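# Place every flower stem-down in the standing vase

## Task

Get every flower into the vase with its stem pointing down, so the vase stays upright and no stem ends up visibly bent. Then open the grippers and pull both arms away from everything.

## Robot and tools

Robot: two 6-joint arms, left_arm and right_arm, each with a two-finger parallel gripper and a wrist camera. The fingers point along the gripper's +z axis and spread apart along its y axis. end_effector_position is the spot between the pads, roughly 1 cm short of the fingertips.

Frames: the scene frame has its origin at table-top height, halfway between the arms' nominal bases, with +z up and +x reaching out over the table. left_arm sits on the +y side; this has nothing to do with which side of an image it shows up on. The measured base positions in the scene frame are left_arm (+0.052, +0.311, +0.014) m, unrotated, and right_arm (-0.008, -0.241, +0.046) m, turned about 3 degrees about z (quat_wxyz +1.000, 0, 0, -0.026). Each arm reports its hand pose, velocities and targets in its own base frame. Motion offsets run along the axes of that arm's current Hand target, meaning the gripper's own axes. Reported poses can be a few centimetres off, more so when the arm is stretched far.

execute_actions(actions, cameras): actions is a list of actions. Each action is a list of 1 to 15 rows, one row per 1/30 s control step. If an action has fewer than 15 rows, its last row repeats until step 15. A row is one flat list of 14 numbers in [-1, 1], covering both arms even when only one moves: left dx, dy, dz, rx, ry, rz, opening, then right dx, dy, dz, rx, ry, rz, opening. The first six numbers per arm are an offset, not a pose. They count from the Hand target that held when the action began, and every row counts from that same start, not from the row before it. The next action starts from the new Hand target, so sending the same offset again moves the arm further. Scale: 1.0 stands for 0.6 m or 180 degrees. rx, ry, rz together form a single rotation vector. opening is absolute: +1 is fully open (0.094 m) and -1 is shut. To leave an arm's pose alone, send zeros for its six offsets. Its opening number is always obeyed, so repeat its current command rather than putting 0 there. cameras lists camera names, or ["all"], or []. An empty actions list returns images and the full state.

move(target, speed, blend, opening_speed, grip_force, blocking, cameras): target is either one 14-number row laid out as above or a list of up to 15 such rows. Every row is an offset from the Hand targets at the moment the call starts, not from the previous row. The grippers travel in straight lines and do not avoid obstacles or each other. All paths end together and stop after 10 s. speed is the top path speed in m/s, from 0.002 to 2.9, default 0.25; rotation is capped at twice that number in rad/s. blend is a corner radius in m, default 0, which means stop at each row. opening_speed is how fast openings change, per second on the -1 to +1 scale, at least 0.2. grip_force is the per-pad force limit in N, from 10 to 50, and it stays in effect until you change it. Low force closes slowly. blocking=false returns after about 0.5 s while the move keeps running. The result adds a "move:" line giving the outcome (done, off_target, moving, held, fault) and any limits that acted: limits=paced means the pose was clipped, limits=held means steps were held back. Fast moves overshoot and strike harder. Avoid paths that pass near an arm's own base, because the elbow can whip round.

wait(seconds, 0 to 3600) lets time pass and lets a running move continue. stop() brakes a running move. zoom_image(camera, region=[x0, y0, x1, y1]) magnifies part of the latest image from that camera, in pixels from the top-left corner, at most 504 by 504. read_manual(section="licences") only returns licence texts. finished_scene(scene) ends the scene for good and takes the scene number as an integer; make no further calls after it.

Cameras (all 672x504): cam_head_left, cam_head_right, cam_high, cam_low, cam_left_wrist, cam_right_wrist. Approximate pinhole intrinsics are supplied for each.

Results: "Hand target" is the last commanded pose after clipping, and your next offsets count from it. The gripper often stops short of it or sags, especially at long reach. Check the actual position and orientation after each move, then correct with an explicit offset. The controller limits orientation commands to within 40 degrees of the measured orientation per step. grip_measured gives the finger opening on the command scale, and the last Joint positions number gives it in metres. With nothing held it reads up to about 2.5 mm wide. grip_effort_nm is averaged gripper motor effort, negative when closing, and it does not measure pad force. Joint torques carry offsets and noise. "within noise" velocities mean the arm is still. "Tool commands" shows the current gripper commands. Calls that run actions also list end_effector_position at some steps. MOTOR HOT appears at 75 °C. An OVER-TEMPERATURE FAULT at 90 °C folds that arm and leaves it unusable, and at 100 °C it drops. Holding loads, staying stretched out or pushing against something heats motors.

Things to avoid: knocking the vase over, any flower or object leaving the table, dropping things or releasing them while they move, and hard contact or fast strikes. The arms must not touch or pinch each other, since the clearance check does not protect the grippers or wrist cameras. Do not strain a wrist camera cable. Do not crush or bend stems: use a low grip_force and a slow opening_speed. An arm pressed against something keeps pushing, so command it back. Something may occasionally nudge loose objects. When finished, open both grippers and lift clear before calling finished_scene.

Each tool is called as name([rows], argument=value, ...), one row to a line, values as JSON.

## Session

execute_actions(actions=[], cameras=["cam_head_left","cam_high","cam_low","cam_right_wrist","cam_left_wrist"])

Nothing of this call was run. Scene 2 begins with your next reply.

execute_actions(actions=[], cameras=["cam_head_left","cam_high","cam_low"])

Scene clock: 0.00 s.
left_arm: end_effector_position=(+0.3986, +0.0356, +0.0924) grip_measured=+1.000 grip_effort_nm=n/a end_effector_quat_wxyz=(+0.586, -0.031, +0.806, +0.078) | right_arm: end_effector_position=(+0.3984, -0.0106, +0.0896) grip_measured=+1.000 grip_effort_nm=n/a end_effector_quat_wxyz=(+0.589, +0.043, +0.805, -0.052)
Joint positions: left_arm=[0.031 1.591 0.365 0.919 -0.133 0.051 0.094] | right_arm=[0.054 1.604 0.359 0.935 0.186 0.024 0.094]
Joint velocities: within noise
Joint torques (N m): no reading
Motor temperatures (°C): left_arm=[25 26 28 26 26 25 26] | right_arm=[27 32 31 30 24 25 25]
Heat: left arm: 28 °C; right arm: 32 °C.
Hand target: left_arm +0.3995, +0.0356, +0.0934; +0.587, -0.031, +0.806, +0.078 | right_arm +0.4028, -0.0106, +0.1012; +0.604, +0.045, +0.794, -0.051
Tool commands: left_gripper/opening=+1.0 right_gripper/opening=+1.0
Images, in order (width x height): cam_head_left 672x504, cam_high 672x504, cam_low 672x504.

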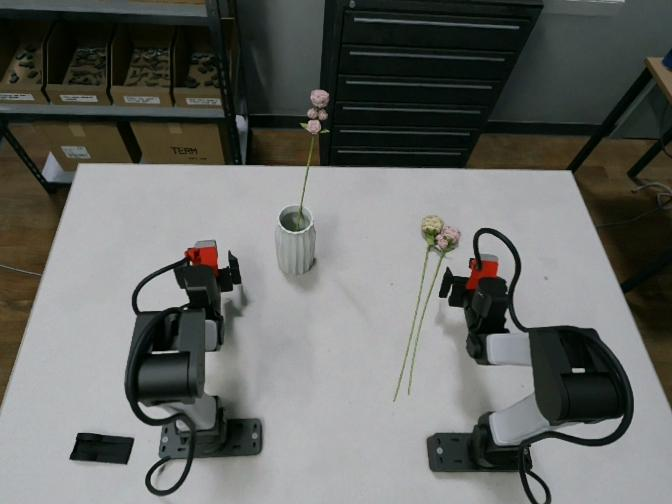

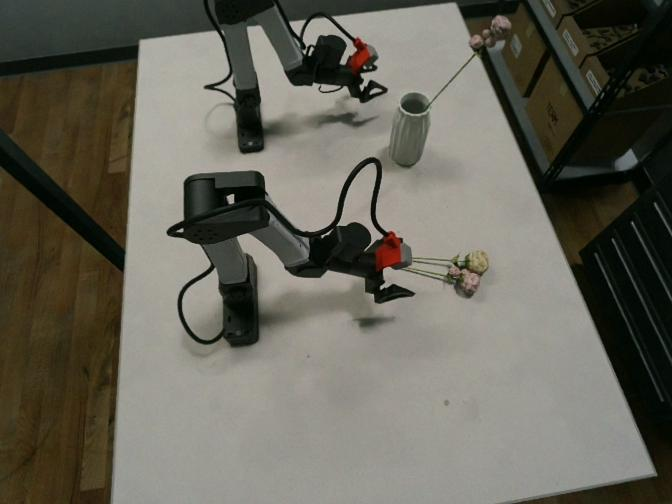

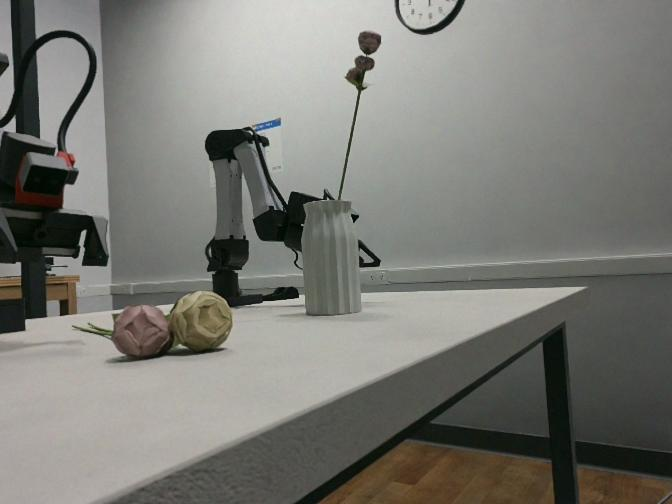

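move(target=[0,0,0,0,0,0,1,0.0855,0.1775,-0.032,0.020,0.359,0.035,1], speed=0.4, cameras=["cam_right_wrist","cam_head_left"])

Scene clock: 6.93 s.
left_arm: end_effector_position=(+0.3986, +0.0356, +0.0924) grip_measured=+1.000 grip_effort_nm=-0.04 end_effector_quat_wxyz=(+0.586, -0.031, +0.806, +0.078) | right_arm: end_effector_position=(+0.3833, +0.0948, +0.0537) grip_measured=+1.000 grip_effort_nm=0.01 end_effector_quat_wxyz=(+0.095, +0.120, +0.988, -0.013)
Joint positions: left_arm=[0.031 1.591 0.365 0.919 -0.133 0.051 0.094] | right_arm=[0.286 1.918 1.42 -0.908 0.099 0.52 0.094]
Joint torques (N m): left_arm=[0.03 -5.41 5.49 2.64 -0.03 0.04] | right_arm=[-0.05 -8.27 8.35 0.17 0.02 0.05]
Heat: left arm: 29 °C; right arm: 33 °C.
Hand target: left_arm +0.3995, +0.0356, +0.0934; +0.587, -0.031, +0.806, +0.078 | right_arm +0.3850, +0.0981, +0.0542; +0.087, +0.124, +0.988, -0.011
Off the commanded pose: left_arm 0.001 m, 0 deg | right_arm 0.004 m, 1 deg.
move: done
Images, in order (width x height): cam_head_left 672x504, cam_right_wrist 672x504.

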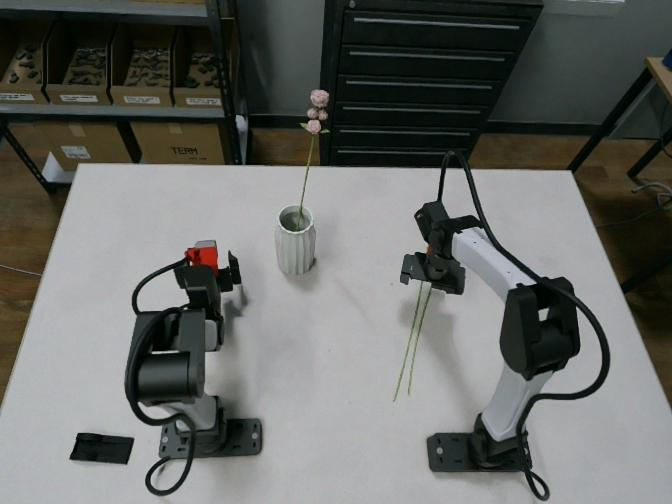

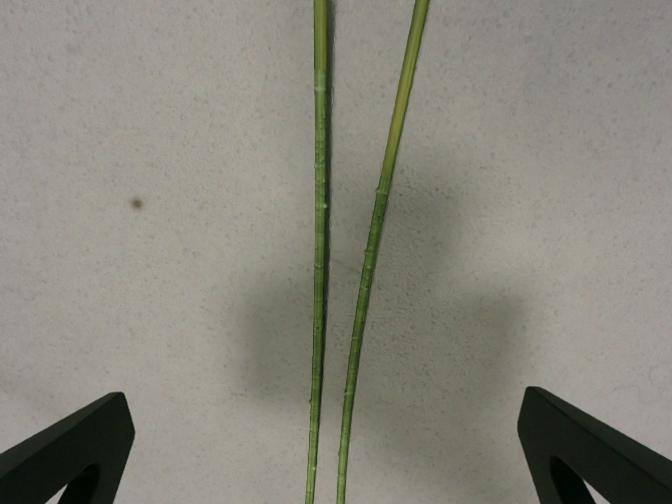

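move([
  [0,0,0,0,0,0,1,0.026,0,0.147,0,0,0,1],
  [0,0,0,0,0,0,1,0.026,0,0.147,0,0,0,-1],
], speed=0.18, grip_force=45, cameras=["cam_right_wrist","cam_low"])

Scene clock: 13.37 s.
left_arm: end_effector_position=(+0.3986, +0.0356, +0.0924) grip_measured=+1.000 grip_effort_nm=-0.04 end_effector_quat_wxyz=(+0.586, -0.031, +0.806, +0.078) | right_arm: end_effector_position=(+0.3884, +0.0966, -0.0260) grip_measured=-0.983 grip_effort_nm=-0.89 end_effector_quat_wxyz=(+0.097, +0.121, +0.988, -0.011)
Joint positions: left_arm=[0.031 1.591 0.365 0.919 -0.133 0.051 0.094] | right_arm=[0.286 2.051 1.27 -0.62 0.097 0.521 0.001]
Joint torques (N m): left_arm=[-0.02 -5.38 5.48 2.64 -0.03 0.06] | right_arm=[-0.03 -8.65 4.7 0.49 0.03 0.04]
Motor temperatures (°C): left_arm=[25 27 29 31 26 25 26] | right_arm=[27 34 32 31 24 25 25]
Heat: left arm: 31 °C; right arm: 34 °C.
Hand target: left_arm +0.3995, +0.0356, +0.0934; +0.587, -0.031, +0.806, +0.078 | right_arm +0.3851, +0.0982, -0.0355; +0.087, +0.124, +0.988, -0.011
Off the commanded pose: left_arm 0.001 m, 0 deg | right_arm 0.010 m, 1 deg.
grip_force (N): 45, 45
move: done
Images, in order (width x height): cam_low 672x504, cam_right_wrist 672x504.

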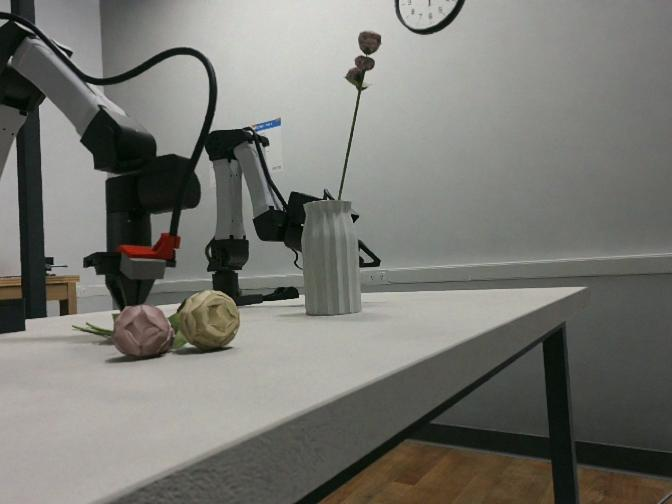

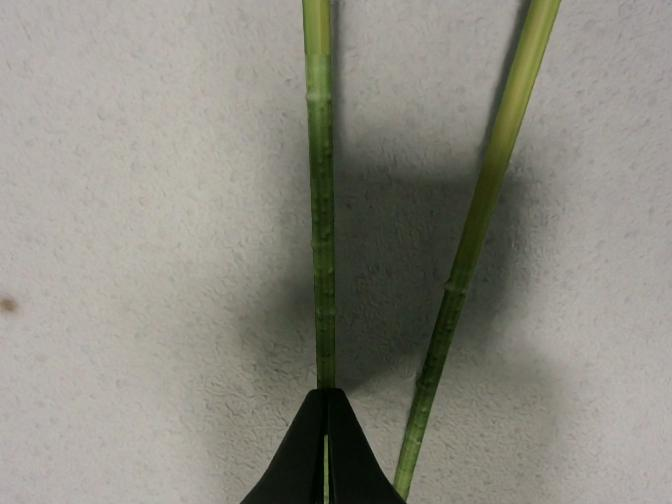

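move([
  [0,0,0,0,0,0,1,-0.002,0,-0.01,0,0,0,1],
  [0,0,0,0,0,0,1,0,-0.02,-0.01,0,0,0,1],
  [0,0,0,0,0,0,1,0.003,-0.02,0.0172,0,0,0,1],
], speed=0.1, cameras=["cam_right_wrist"])

Scene clock: 16.53 s.
left_arm: end_effector_position=(+0.3986, +0.0356, +0.0924) grip_measured=+1.000 grip_effort_nm=-0.04 end_effector_quat_wxyz=(+0.586, -0.031, +0.806, +0.078) | right_arm: end_effector_position=(+0.3824, +0.0914, -0.0329) grip_measured=+0.998 grip_effort_nm=0.10 end_effector_quat_wxyz=(+0.086, +0.122, +0.989, -0.004)
Joint positions: left_arm=[0.031 1.591 0.365 0.919 -0.133 0.051 0.094] | right_arm=[0.267 2.051 1.241 -0.604 0.073 0.507 0.094]
Joint torques (N m): left_arm=[-0.01 -5.41 5.48 2.64 -0.03 0.06] | right_arm=[-0.87 -8.34 3.21 0.78 0.26 -0.09]
Heat: left arm: 32 °C; right arm: 34 °C.
Hand target: left_arm +0.3995, +0.0356, +0.0934; +0.587, -0.031, +0.806, +0.078 | right_arm +0.3821, +0.0867, -0.0459; +0.087, +0.124, +0.988, -0.010
Off the commanded pose: left_arm 0.001 m, 0 deg | right_arm 0.014 m, 1 deg.
grip_force (N): 45, 45
move: off_target (right_arm)

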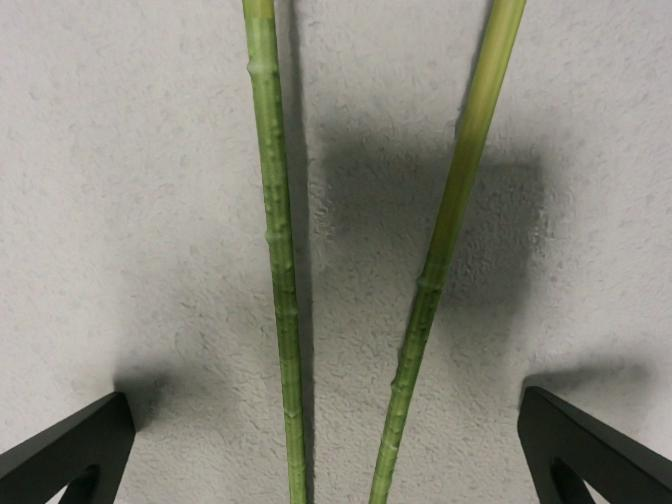

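move(target=[0,0,0,0,0,0,-1,0,0,0,0,0,0,-1], cameras=["cam_right_wrist"])

Scene clock: 20.80 s.
left_arm: end_effector_position=(+0.3986, +0.0356, +0.0924) grip_measured=-0.975 grip_effort_nm=-0.91 end_effector_quat_wxyz=(+0.586, -0.031, +0.806, +0.078) | right_arm: end_effector_position=(+0.3910, +0.0956, -0.0322) grip_measured=-0.850 grip_effort_nm=-0.92 end_effector_quat_wxyz=(+0.103, +0.122, +0.987, +0.009)
Joint positions: left_arm=[0.031 1.591 0.365 0.919 -0.133 0.051 0.001] | right_arm=[0.266 2.051 1.237 -0.559 0.062 0.506 0.007]
Joint torques (N m): left_arm=[0.01 -5.39 5.49 2.64 -0.03 0.07] | right_arm=[-0.83 -8.4 3.63 0.43 0.37 -0.11]
Heat: left arm: 32 °C; right arm: 34 °C.
Hand target: left_arm +0.3995, +0.0356, +0.0934; +0.587, -0.031, +0.806, +0.078 | right_arm +0.3821, +0.0865, -0.0460; +0.087, +0.124, +0.988, -0.011
Off the commanded pose: left_arm 0.001 m, 0 deg | right_arm 0.019 m, 3 deg.
grip_force (N): 45, 45
move: done

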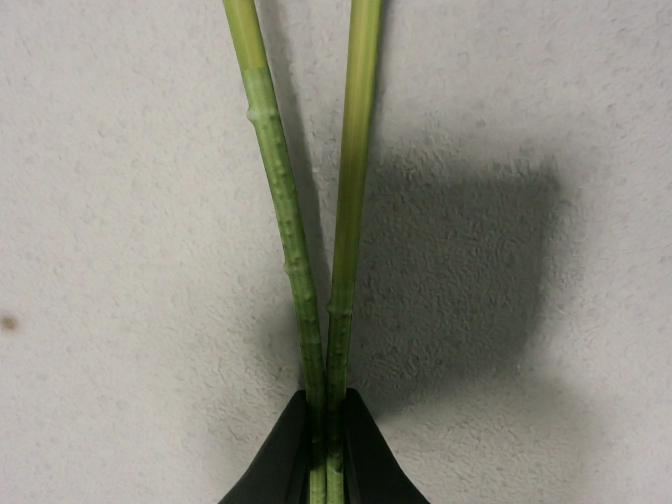

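move([
  [0,0,0,0,0,0,-1,-0.035,0,-0.197,0,0,0,-1],
  [0,0,0,0,0,0,-1,0.015,0.222,-0.798,-0.281,-0.456,-0.197,-1],
  [0,0,0,0,0,0,-1,-0.064,0.442,-0.835,-0.281,-0.456,-0.197,-1],
], blend=[0.04,0.04,0], speed=0.3, cameras=["cam_head_left","cam_high","cam_low","cam_right_wrist"])

Scene clock: 29.80 s.
left_arm: end_effector_position=(+0.3986, +0.0356, +0.0924) grip_measured=-0.976 grip_effort_nm=-0.98 end_effector_quat_wxyz=(+0.586, -0.031, +0.806, +0.078) | right_arm: end_effector_position=(+0.3994, +0.3525, +0.4326) grip_measured=-0.850 grip_effort_nm=-0.93 end_effector_quat_wxyz=(+0.697, -0.235, +0.621, +0.269)
Joint positions: left_arm=[0.031 1.591 0.365 0.919 -0.133 0.051 0.001] | right_arm=[0.72 1.63 1.494 0.253 -0.009 0.008 0.007]
Joint torques (N m): left_arm=[0.03 -5.39 5.5 2.64 -0.03 0.06] | right_arm=[0.32 -7.51 10.37 1.86 0.13 -0.17]
Heat: left arm: 34 °C; right arm: 35 °C.
Hand target: left_arm +0.3995, +0.0356, +0.0934; +0.587, -0.031, +0.806, +0.078 | right_arm +0.3996, +0.3554, +0.4544; +0.716, -0.229, +0.600, +0.272
Off the commanded pose: left_arm 0.001 m, 0 deg | right_arm 0.022 m, 3 deg.
grip_force (N): 45, 45
move: off_target (right_arm)

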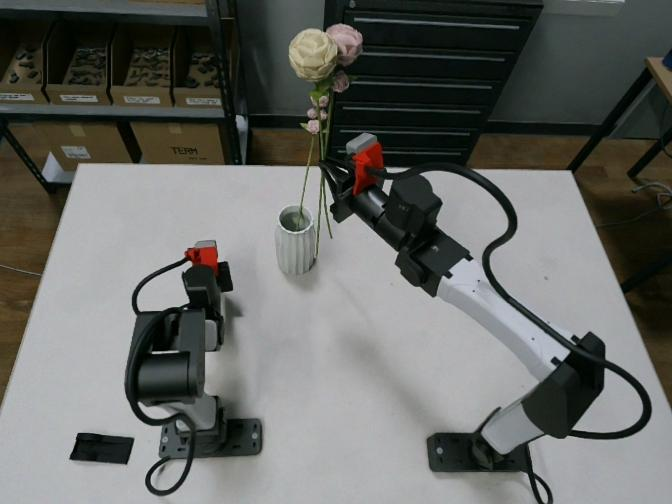

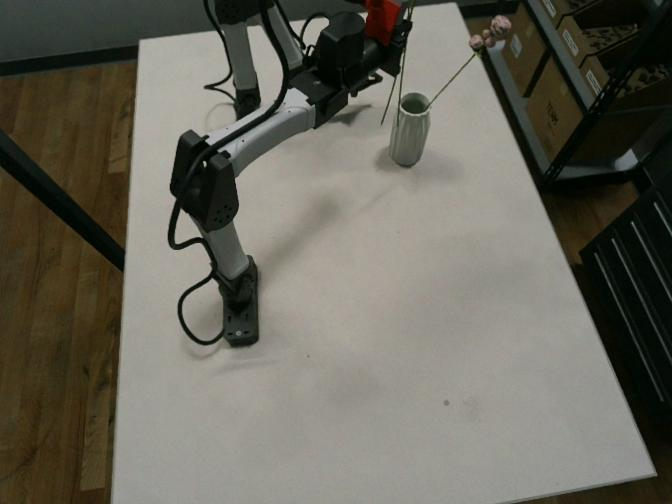

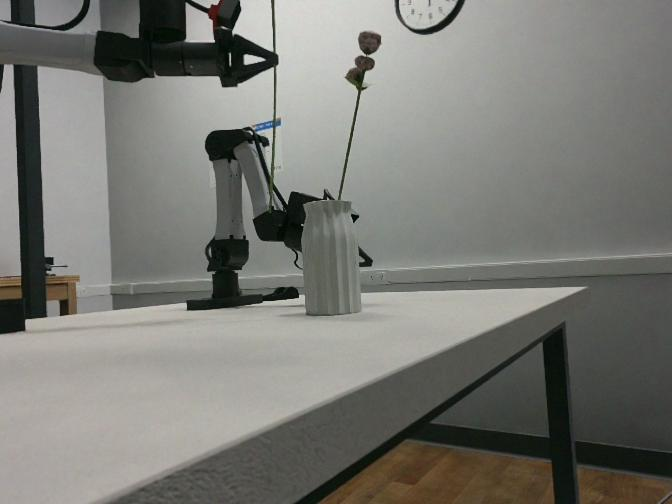

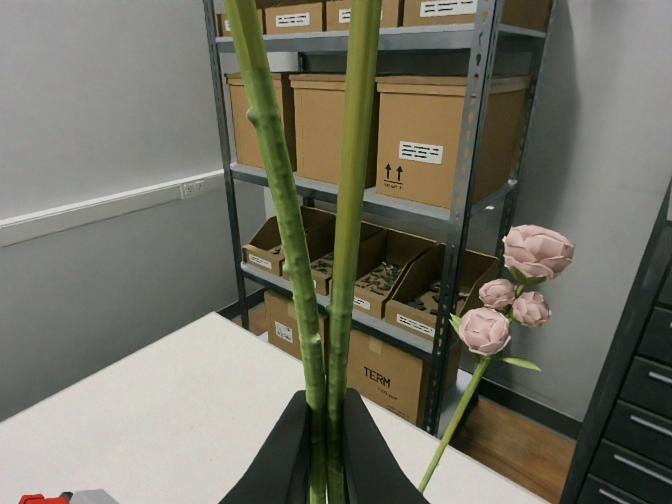

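zoom_image(camera="cam_head_left", region=[260, 150, 370, 290])

zoom_image(camera="cam_high", region=[350, 0, 470, 180])

zoom_image(camera="cam_low", region=[220, 50, 400, 330])

Scaled by 3.600 from the camera's image (finer frame: 960x720).

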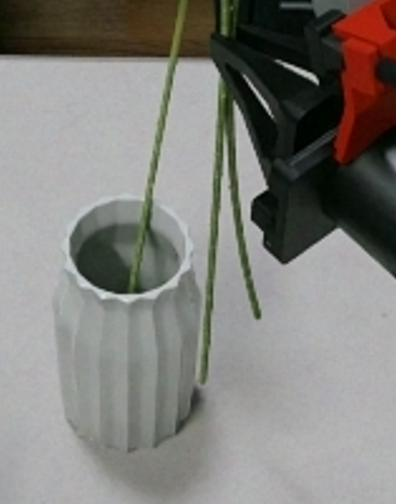

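Scaled by 2.800 from the camera's image (finer frame: 960x720).

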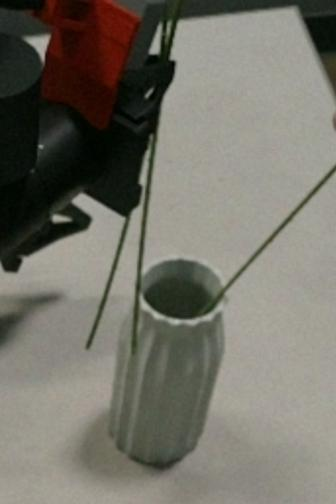

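Scaled by 1.800 from the camera's image (finer frame: 960x720).

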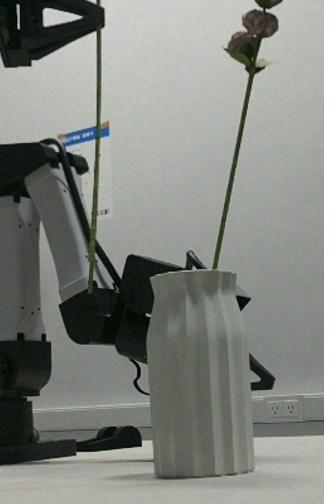

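move([
  [0,0,0,0,0,0,-1,-0.0655,0,0.0116,0,0,0,-1],
  [0,0,0,0,0,0,-1,-0.0525,-0.006,0.087,0,-0.072,0,-1],
], blend=[0.01,0], speed=0.2, cameras=["cam_head_left","cam_high","cam_low"])

zoom_image(camera="cam_head_left", region=[250, 150, 360, 290])

zoom_image(camera="cam_high", region=[360, 0, 480, 180])

zoom_image(camera="cam_low", region=[260, 110, 400, 330])

Scene clock: 36.80 s.
left_arm: end_effector_position=(+0.3986, +0.0356, +0.0924) grip_measured=-0.976 grip_effort_nm=-0.98 end_effector_quat_wxyz=(+0.586, -0.031, +0.806, +0.078) | right_arm: end_effector_position=(+0.4366, +0.3851, +0.4673) grip_measured=-0.850 grip_effort_nm=-0.93 end_effector_quat_wxyz=(+0.755, -0.208, +0.550, +0.290)
Joint positions: left_arm=[0.031 1.591 0.365 0.919 -0.133 0.051 0.001] | right_arm=[0.72 1.86 1.716 0.458 -0.009 0.008 0.007]
Joint torques (N m): left_arm=[-0.03 -5.39 5.5 2.64 -0.03 0.04] | right_arm=[-0.44 -9.42 10.32 2.04 0.03 -0.14]
Heat: left arm: 34 °C; right arm: 36 °C.
Hand target: left_arm +0.3995, +0.0356, +0.0934; +0.587, -0.031, +0.806, +0.078 | right_arm +0.4363, +0.3832, +0.4943; +0.779, -0.197, +0.516, +0.296
Off the commanded pose: left_arm 0.001 m, 0 deg | right_arm 0.027 m, 5 deg.
grip_force (N): 45, 45
move: off_target (right_arm)

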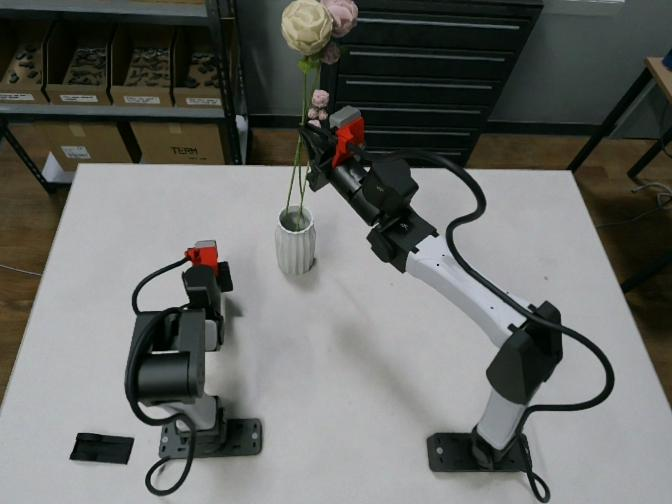

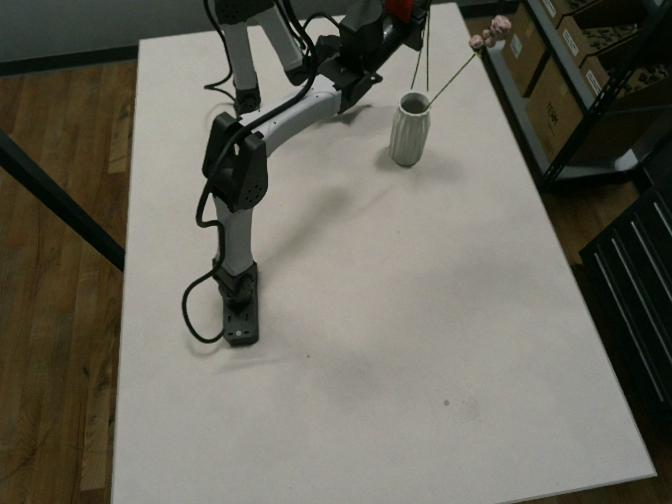

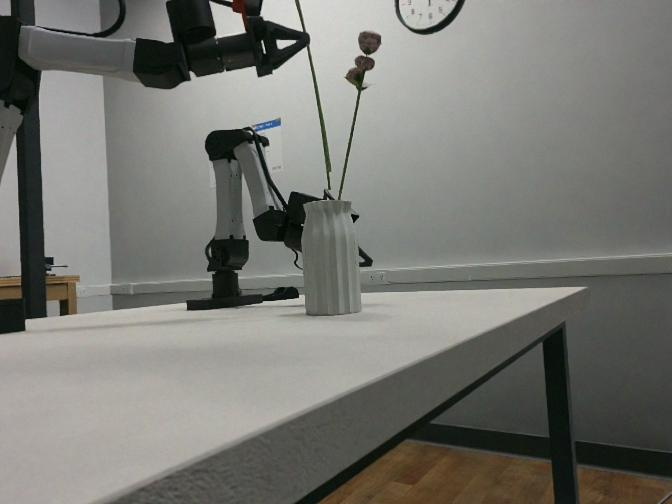

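Scaled by 3.600 from the camera's image (finer frame: 960x720).

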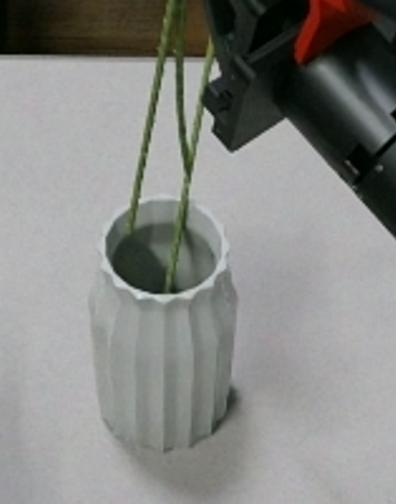

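Scaled by 2.800 from the camera's image (finer frame: 960x720).

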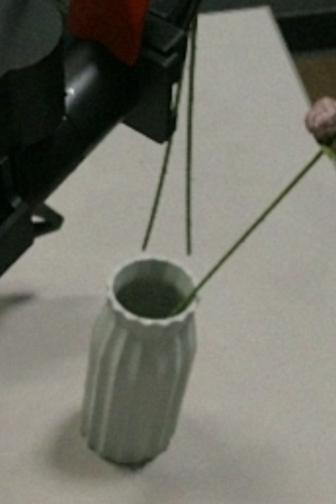

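Scaled by 2.291 from the camera's image (finer frame: 960x720).

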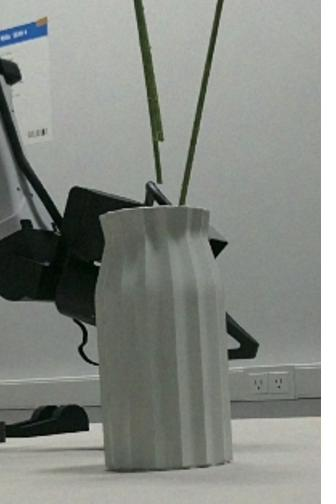

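move([
  [0,0,0,0,0,0,-1,-0.0045,-0.0036,-0.0105,0,0,0,-1],
  [0,0,0,0,0,0,-1,0.14,-0.0036,-0.054,0,0.011,0,-1],
], blend=[0.002,0], speed=0.12, cameras=["cam_head_left","cam_high","cam_low"])

zoom_image(camera="cam_head_left", region=[250, 150, 360, 290])

zoom_image(camera="cam_high", region=[360, 0, 480, 180])

zoom_image(camera="cam_low", region=[260, 110, 400, 330])

Scene clock: 42.23 s.
left_arm: end_effector_position=(+0.3986, +0.0356, +0.0924) grip_measured=-0.976 grip_effort_nm=-0.98 end_effector_quat_wxyz=(+0.586, -0.031, +0.806, +0.078) | right_arm: end_effector_position=(+0.4381, +0.3863, +0.3988) grip_measured=-0.850 grip_effort_nm=-0.93 end_effector_quat_wxyz=(+0.756, -0.208, +0.549, +0.291)
Joint positions: left_arm=[0.031 1.591 0.365 0.919 -0.133 0.051 0.001] | right_arm=[0.72 1.879 1.465 0.731 -0.009 0.008 0.007]
Joint torques (N m): left_arm=[-0.02 -5.45 5.53 2.65 -0.02 0.06] | right_arm=[-0.95 -9.5 6.53 2.09 -0.03 -0.13]
Heat: left arm: 35 °C; right arm: 36 °C.
Hand target: left_arm +0.3995, +0.0356, +0.0934; +0.587, -0.031, +0.806, +0.078 | right_arm +0.4400, +0.3836, +0.4044; +0.770, -0.202, +0.529, +0.293
Off the commanded pose: left_arm 0.001 m, 0 deg | right_arm 0.007 m, 3 deg.
grip_force (N): 45, 45
move: off_target (right_arm)

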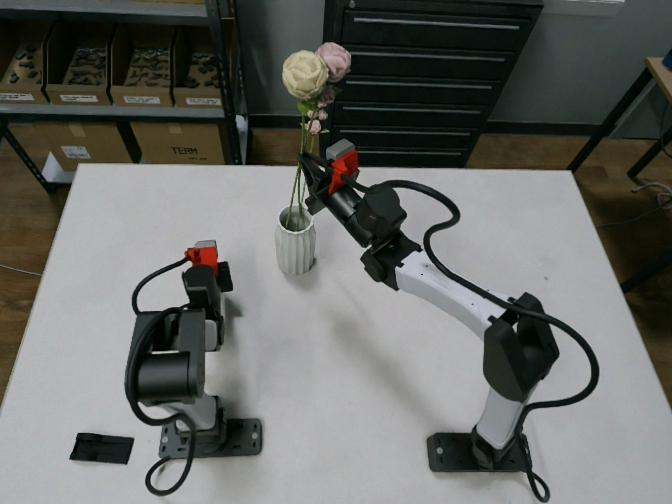

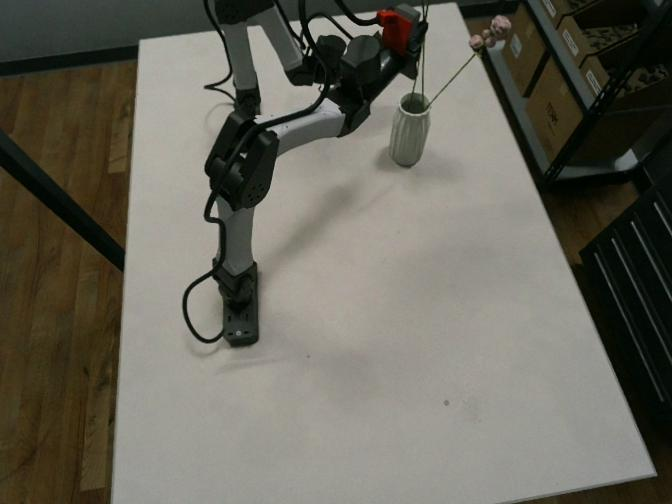

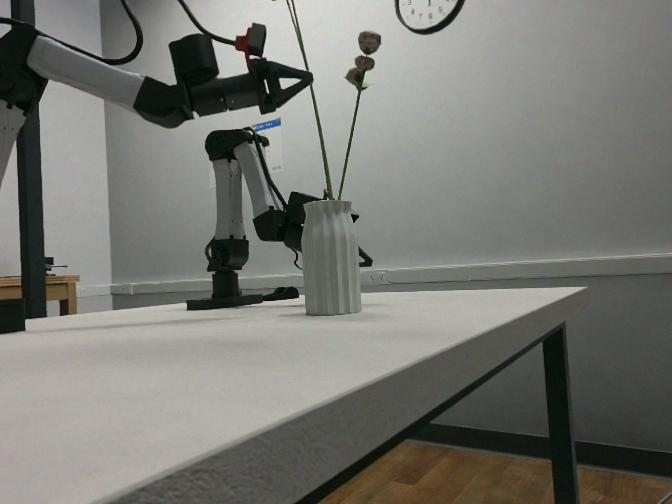

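Scaled by 3.600 from the camera's image (finer frame: 960x720).

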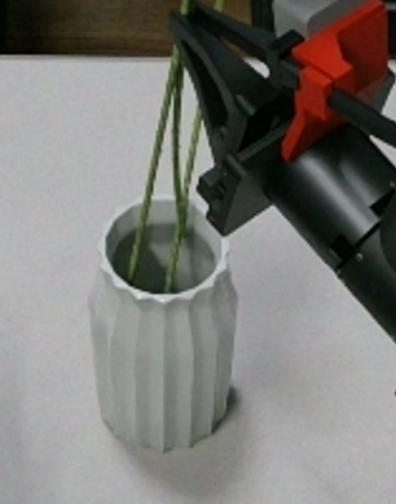

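Scaled by 2.800 from the camera's image (finer frame: 960x720).

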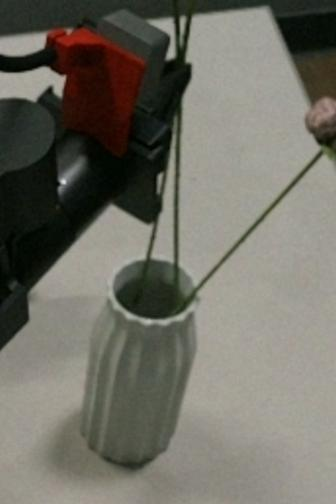

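Scaled by 2.291 from the camera's image (finer frame: 960x720).

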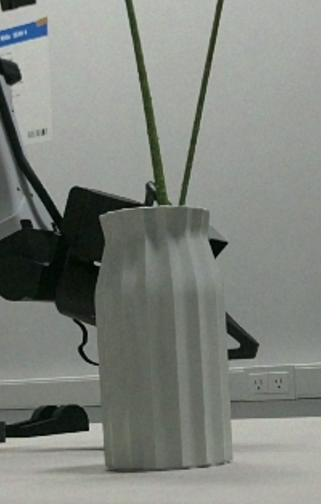

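move(target=[0,0,0,0,0,0,-1,0.209,0,-0.037,0,0.045,0,-1], speed=0.12, cameras=["cam_head_left","cam_low","cam_right_wrist"])

zoom_image(camera="cam_head_left", region=[250, 150, 360, 290])

Scene clock: 45.07 s.
left_arm: end_effector_position=(+0.3986, +0.0356, +0.0924) grip_measured=-0.976 grip_effort_nm=-0.98 end_effector_quat_wxyz=(+0.586, -0.031, +0.806, +0.078) | right_arm: end_effector_position=(+0.4563, +0.4023, +0.2735) grip_measured=-0.850 grip_effort_nm=-0.93 end_effector_quat_wxyz=(+0.716, -0.228, +0.601, +0.274)
Joint positions: left_arm=[0.031 1.591 0.365 0.919 -0.133 0.051 0.001] | right_arm=[0.72 2.048 1.321 0.902 -0.009 0.004 0.007]
Joint torques (N m): left_arm=[0.01 -5.41 5.49 2.65 -0.03 0.06] | right_arm=[-0.9 -10.61 6.17 2.2 -0.02 -0.11]
Motor temperatures (°C): left_arm=[25 28 31 35 26 25 26] | right_arm=[27 36 36 36 24 25 26]
Heat: left arm: 35 °C; right arm: 36 °C.
Hand target: left_arm +0.3995, +0.0356, +0.0934; +0.587, -0.031, +0.806, +0.078 | right_arm +0.4582, +0.3996, +0.2793; +0.731, -0.222, +0.582, +0.278
Off the commanded pose: left_arm 0.001 m, 0 deg | right_arm 0.007 m, 3 deg.
grip_force (N): 45, 45
move: off_target (right_arm)

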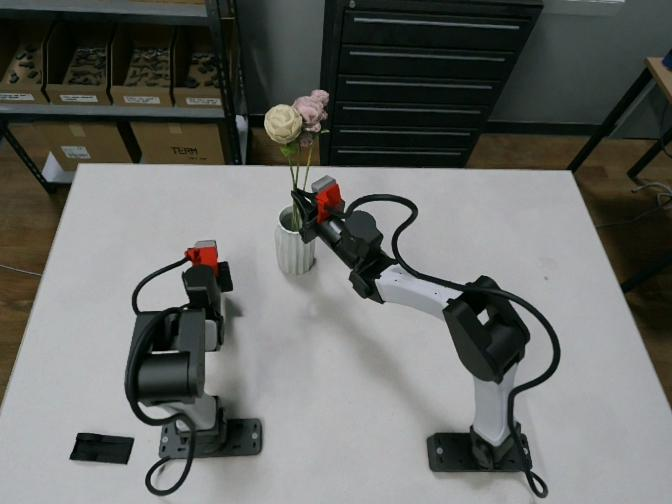

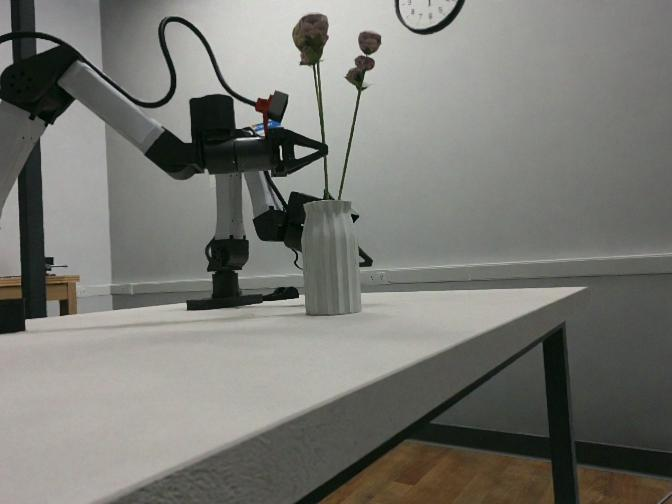

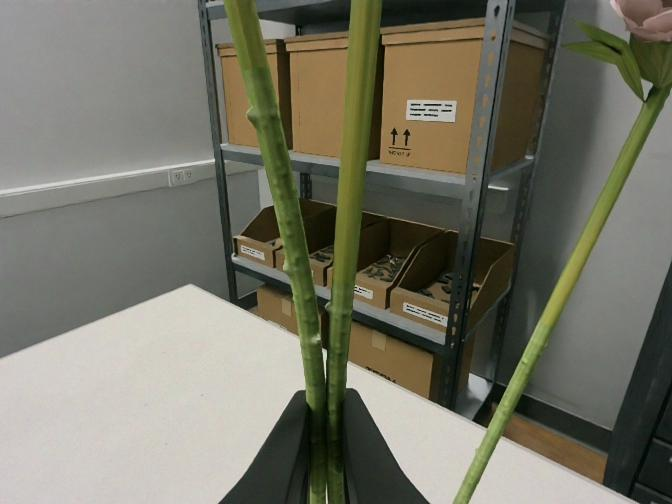

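Scaled by 3.600 from the camera's image (finer frame: 960x720).

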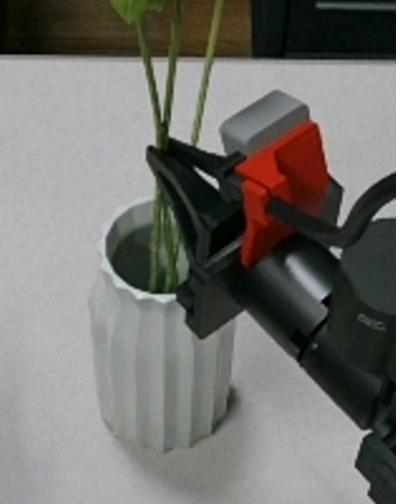

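move([
  [0,0,0,0,0,0,-1,0.0325,0,-0.0075,0,0,0,-1],
  [0,0,0,0,0,0,-1,0.0325,0,-0.0075,0,0,0,0.0],
  [0,0,0,0,0,0,-1,0.0325,0,-0.3,0,0,0,0.0],
], speed=[0.06,0.06,0.15], opening_speed=0.4, cameras=["cam_head_left","cam_low","cam_high"])

Scene clock: 51.97 s.
left_arm: end_effector_position=(+0.3986, +0.0356, +0.0924) grip_measured=-0.976 grip_effort_nm=-0.98 end_effector_quat_wxyz=(+0.586, -0.031, +0.806, +0.078) | right_arm: end_effector_position=(+0.3354, +0.2929, +0.1727) grip_measured=-0.002 grip_effort_nm=0.10 end_effector_quat_wxyz=(+0.680, -0.243, +0.642, +0.257)
Joint positions: left_arm=[0.031 1.591 0.365 0.919 -0.133 0.051 0.001] | right_arm=[0.714 1.744 0.485 1.317 -0.011 0 0.047]
Joint torques (N m): left_arm=[0.01 -5.41 5.49 2.64 -0.02 0.06] | right_arm=[-1.07 -10.95 4.12 2.86 -0.09 -0.07]
Heat: left arm: 36 °C; right arm: 38 °C.
Hand target: left_arm +0.3995, +0.0356, +0.0934; +0.587, -0.031, +0.806, +0.078 | right_arm +0.3304, +0.2859, +0.2202; +0.731, -0.222, +0.582, +0.278
Off the commanded pose: left_arm 0.001 m, 0 deg | right_arm 0.048 m, 10 deg.
grip_force (N): 45, 45
move: off_target (right_arm)
Images, in order (width x height): cam_head_left 672x504, cam_high 672x504, cam_low 672x504.

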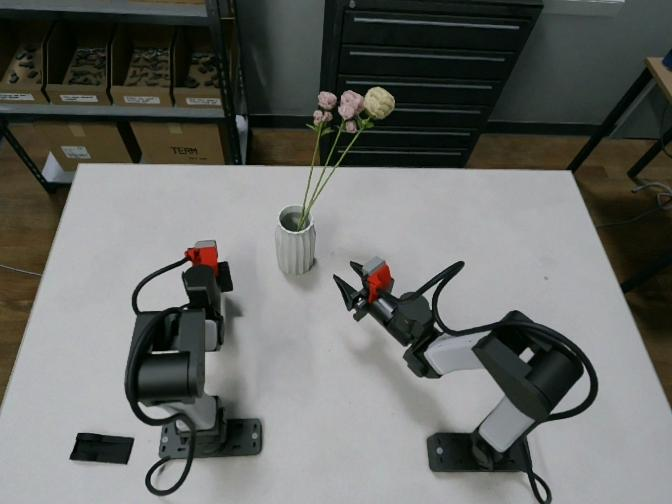

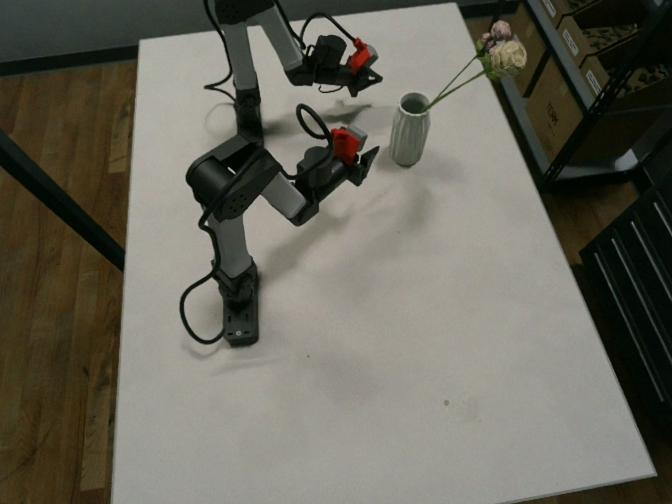

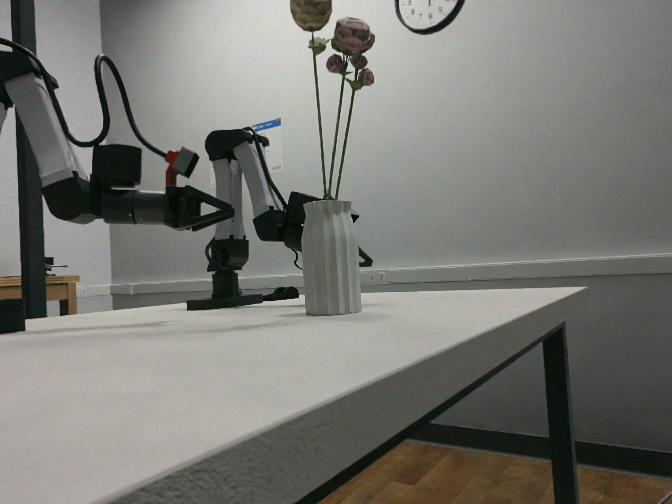

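All flowers are in the vase and the arm is clear.

finished_scene(scene=2)

The scene is finished: the task was done.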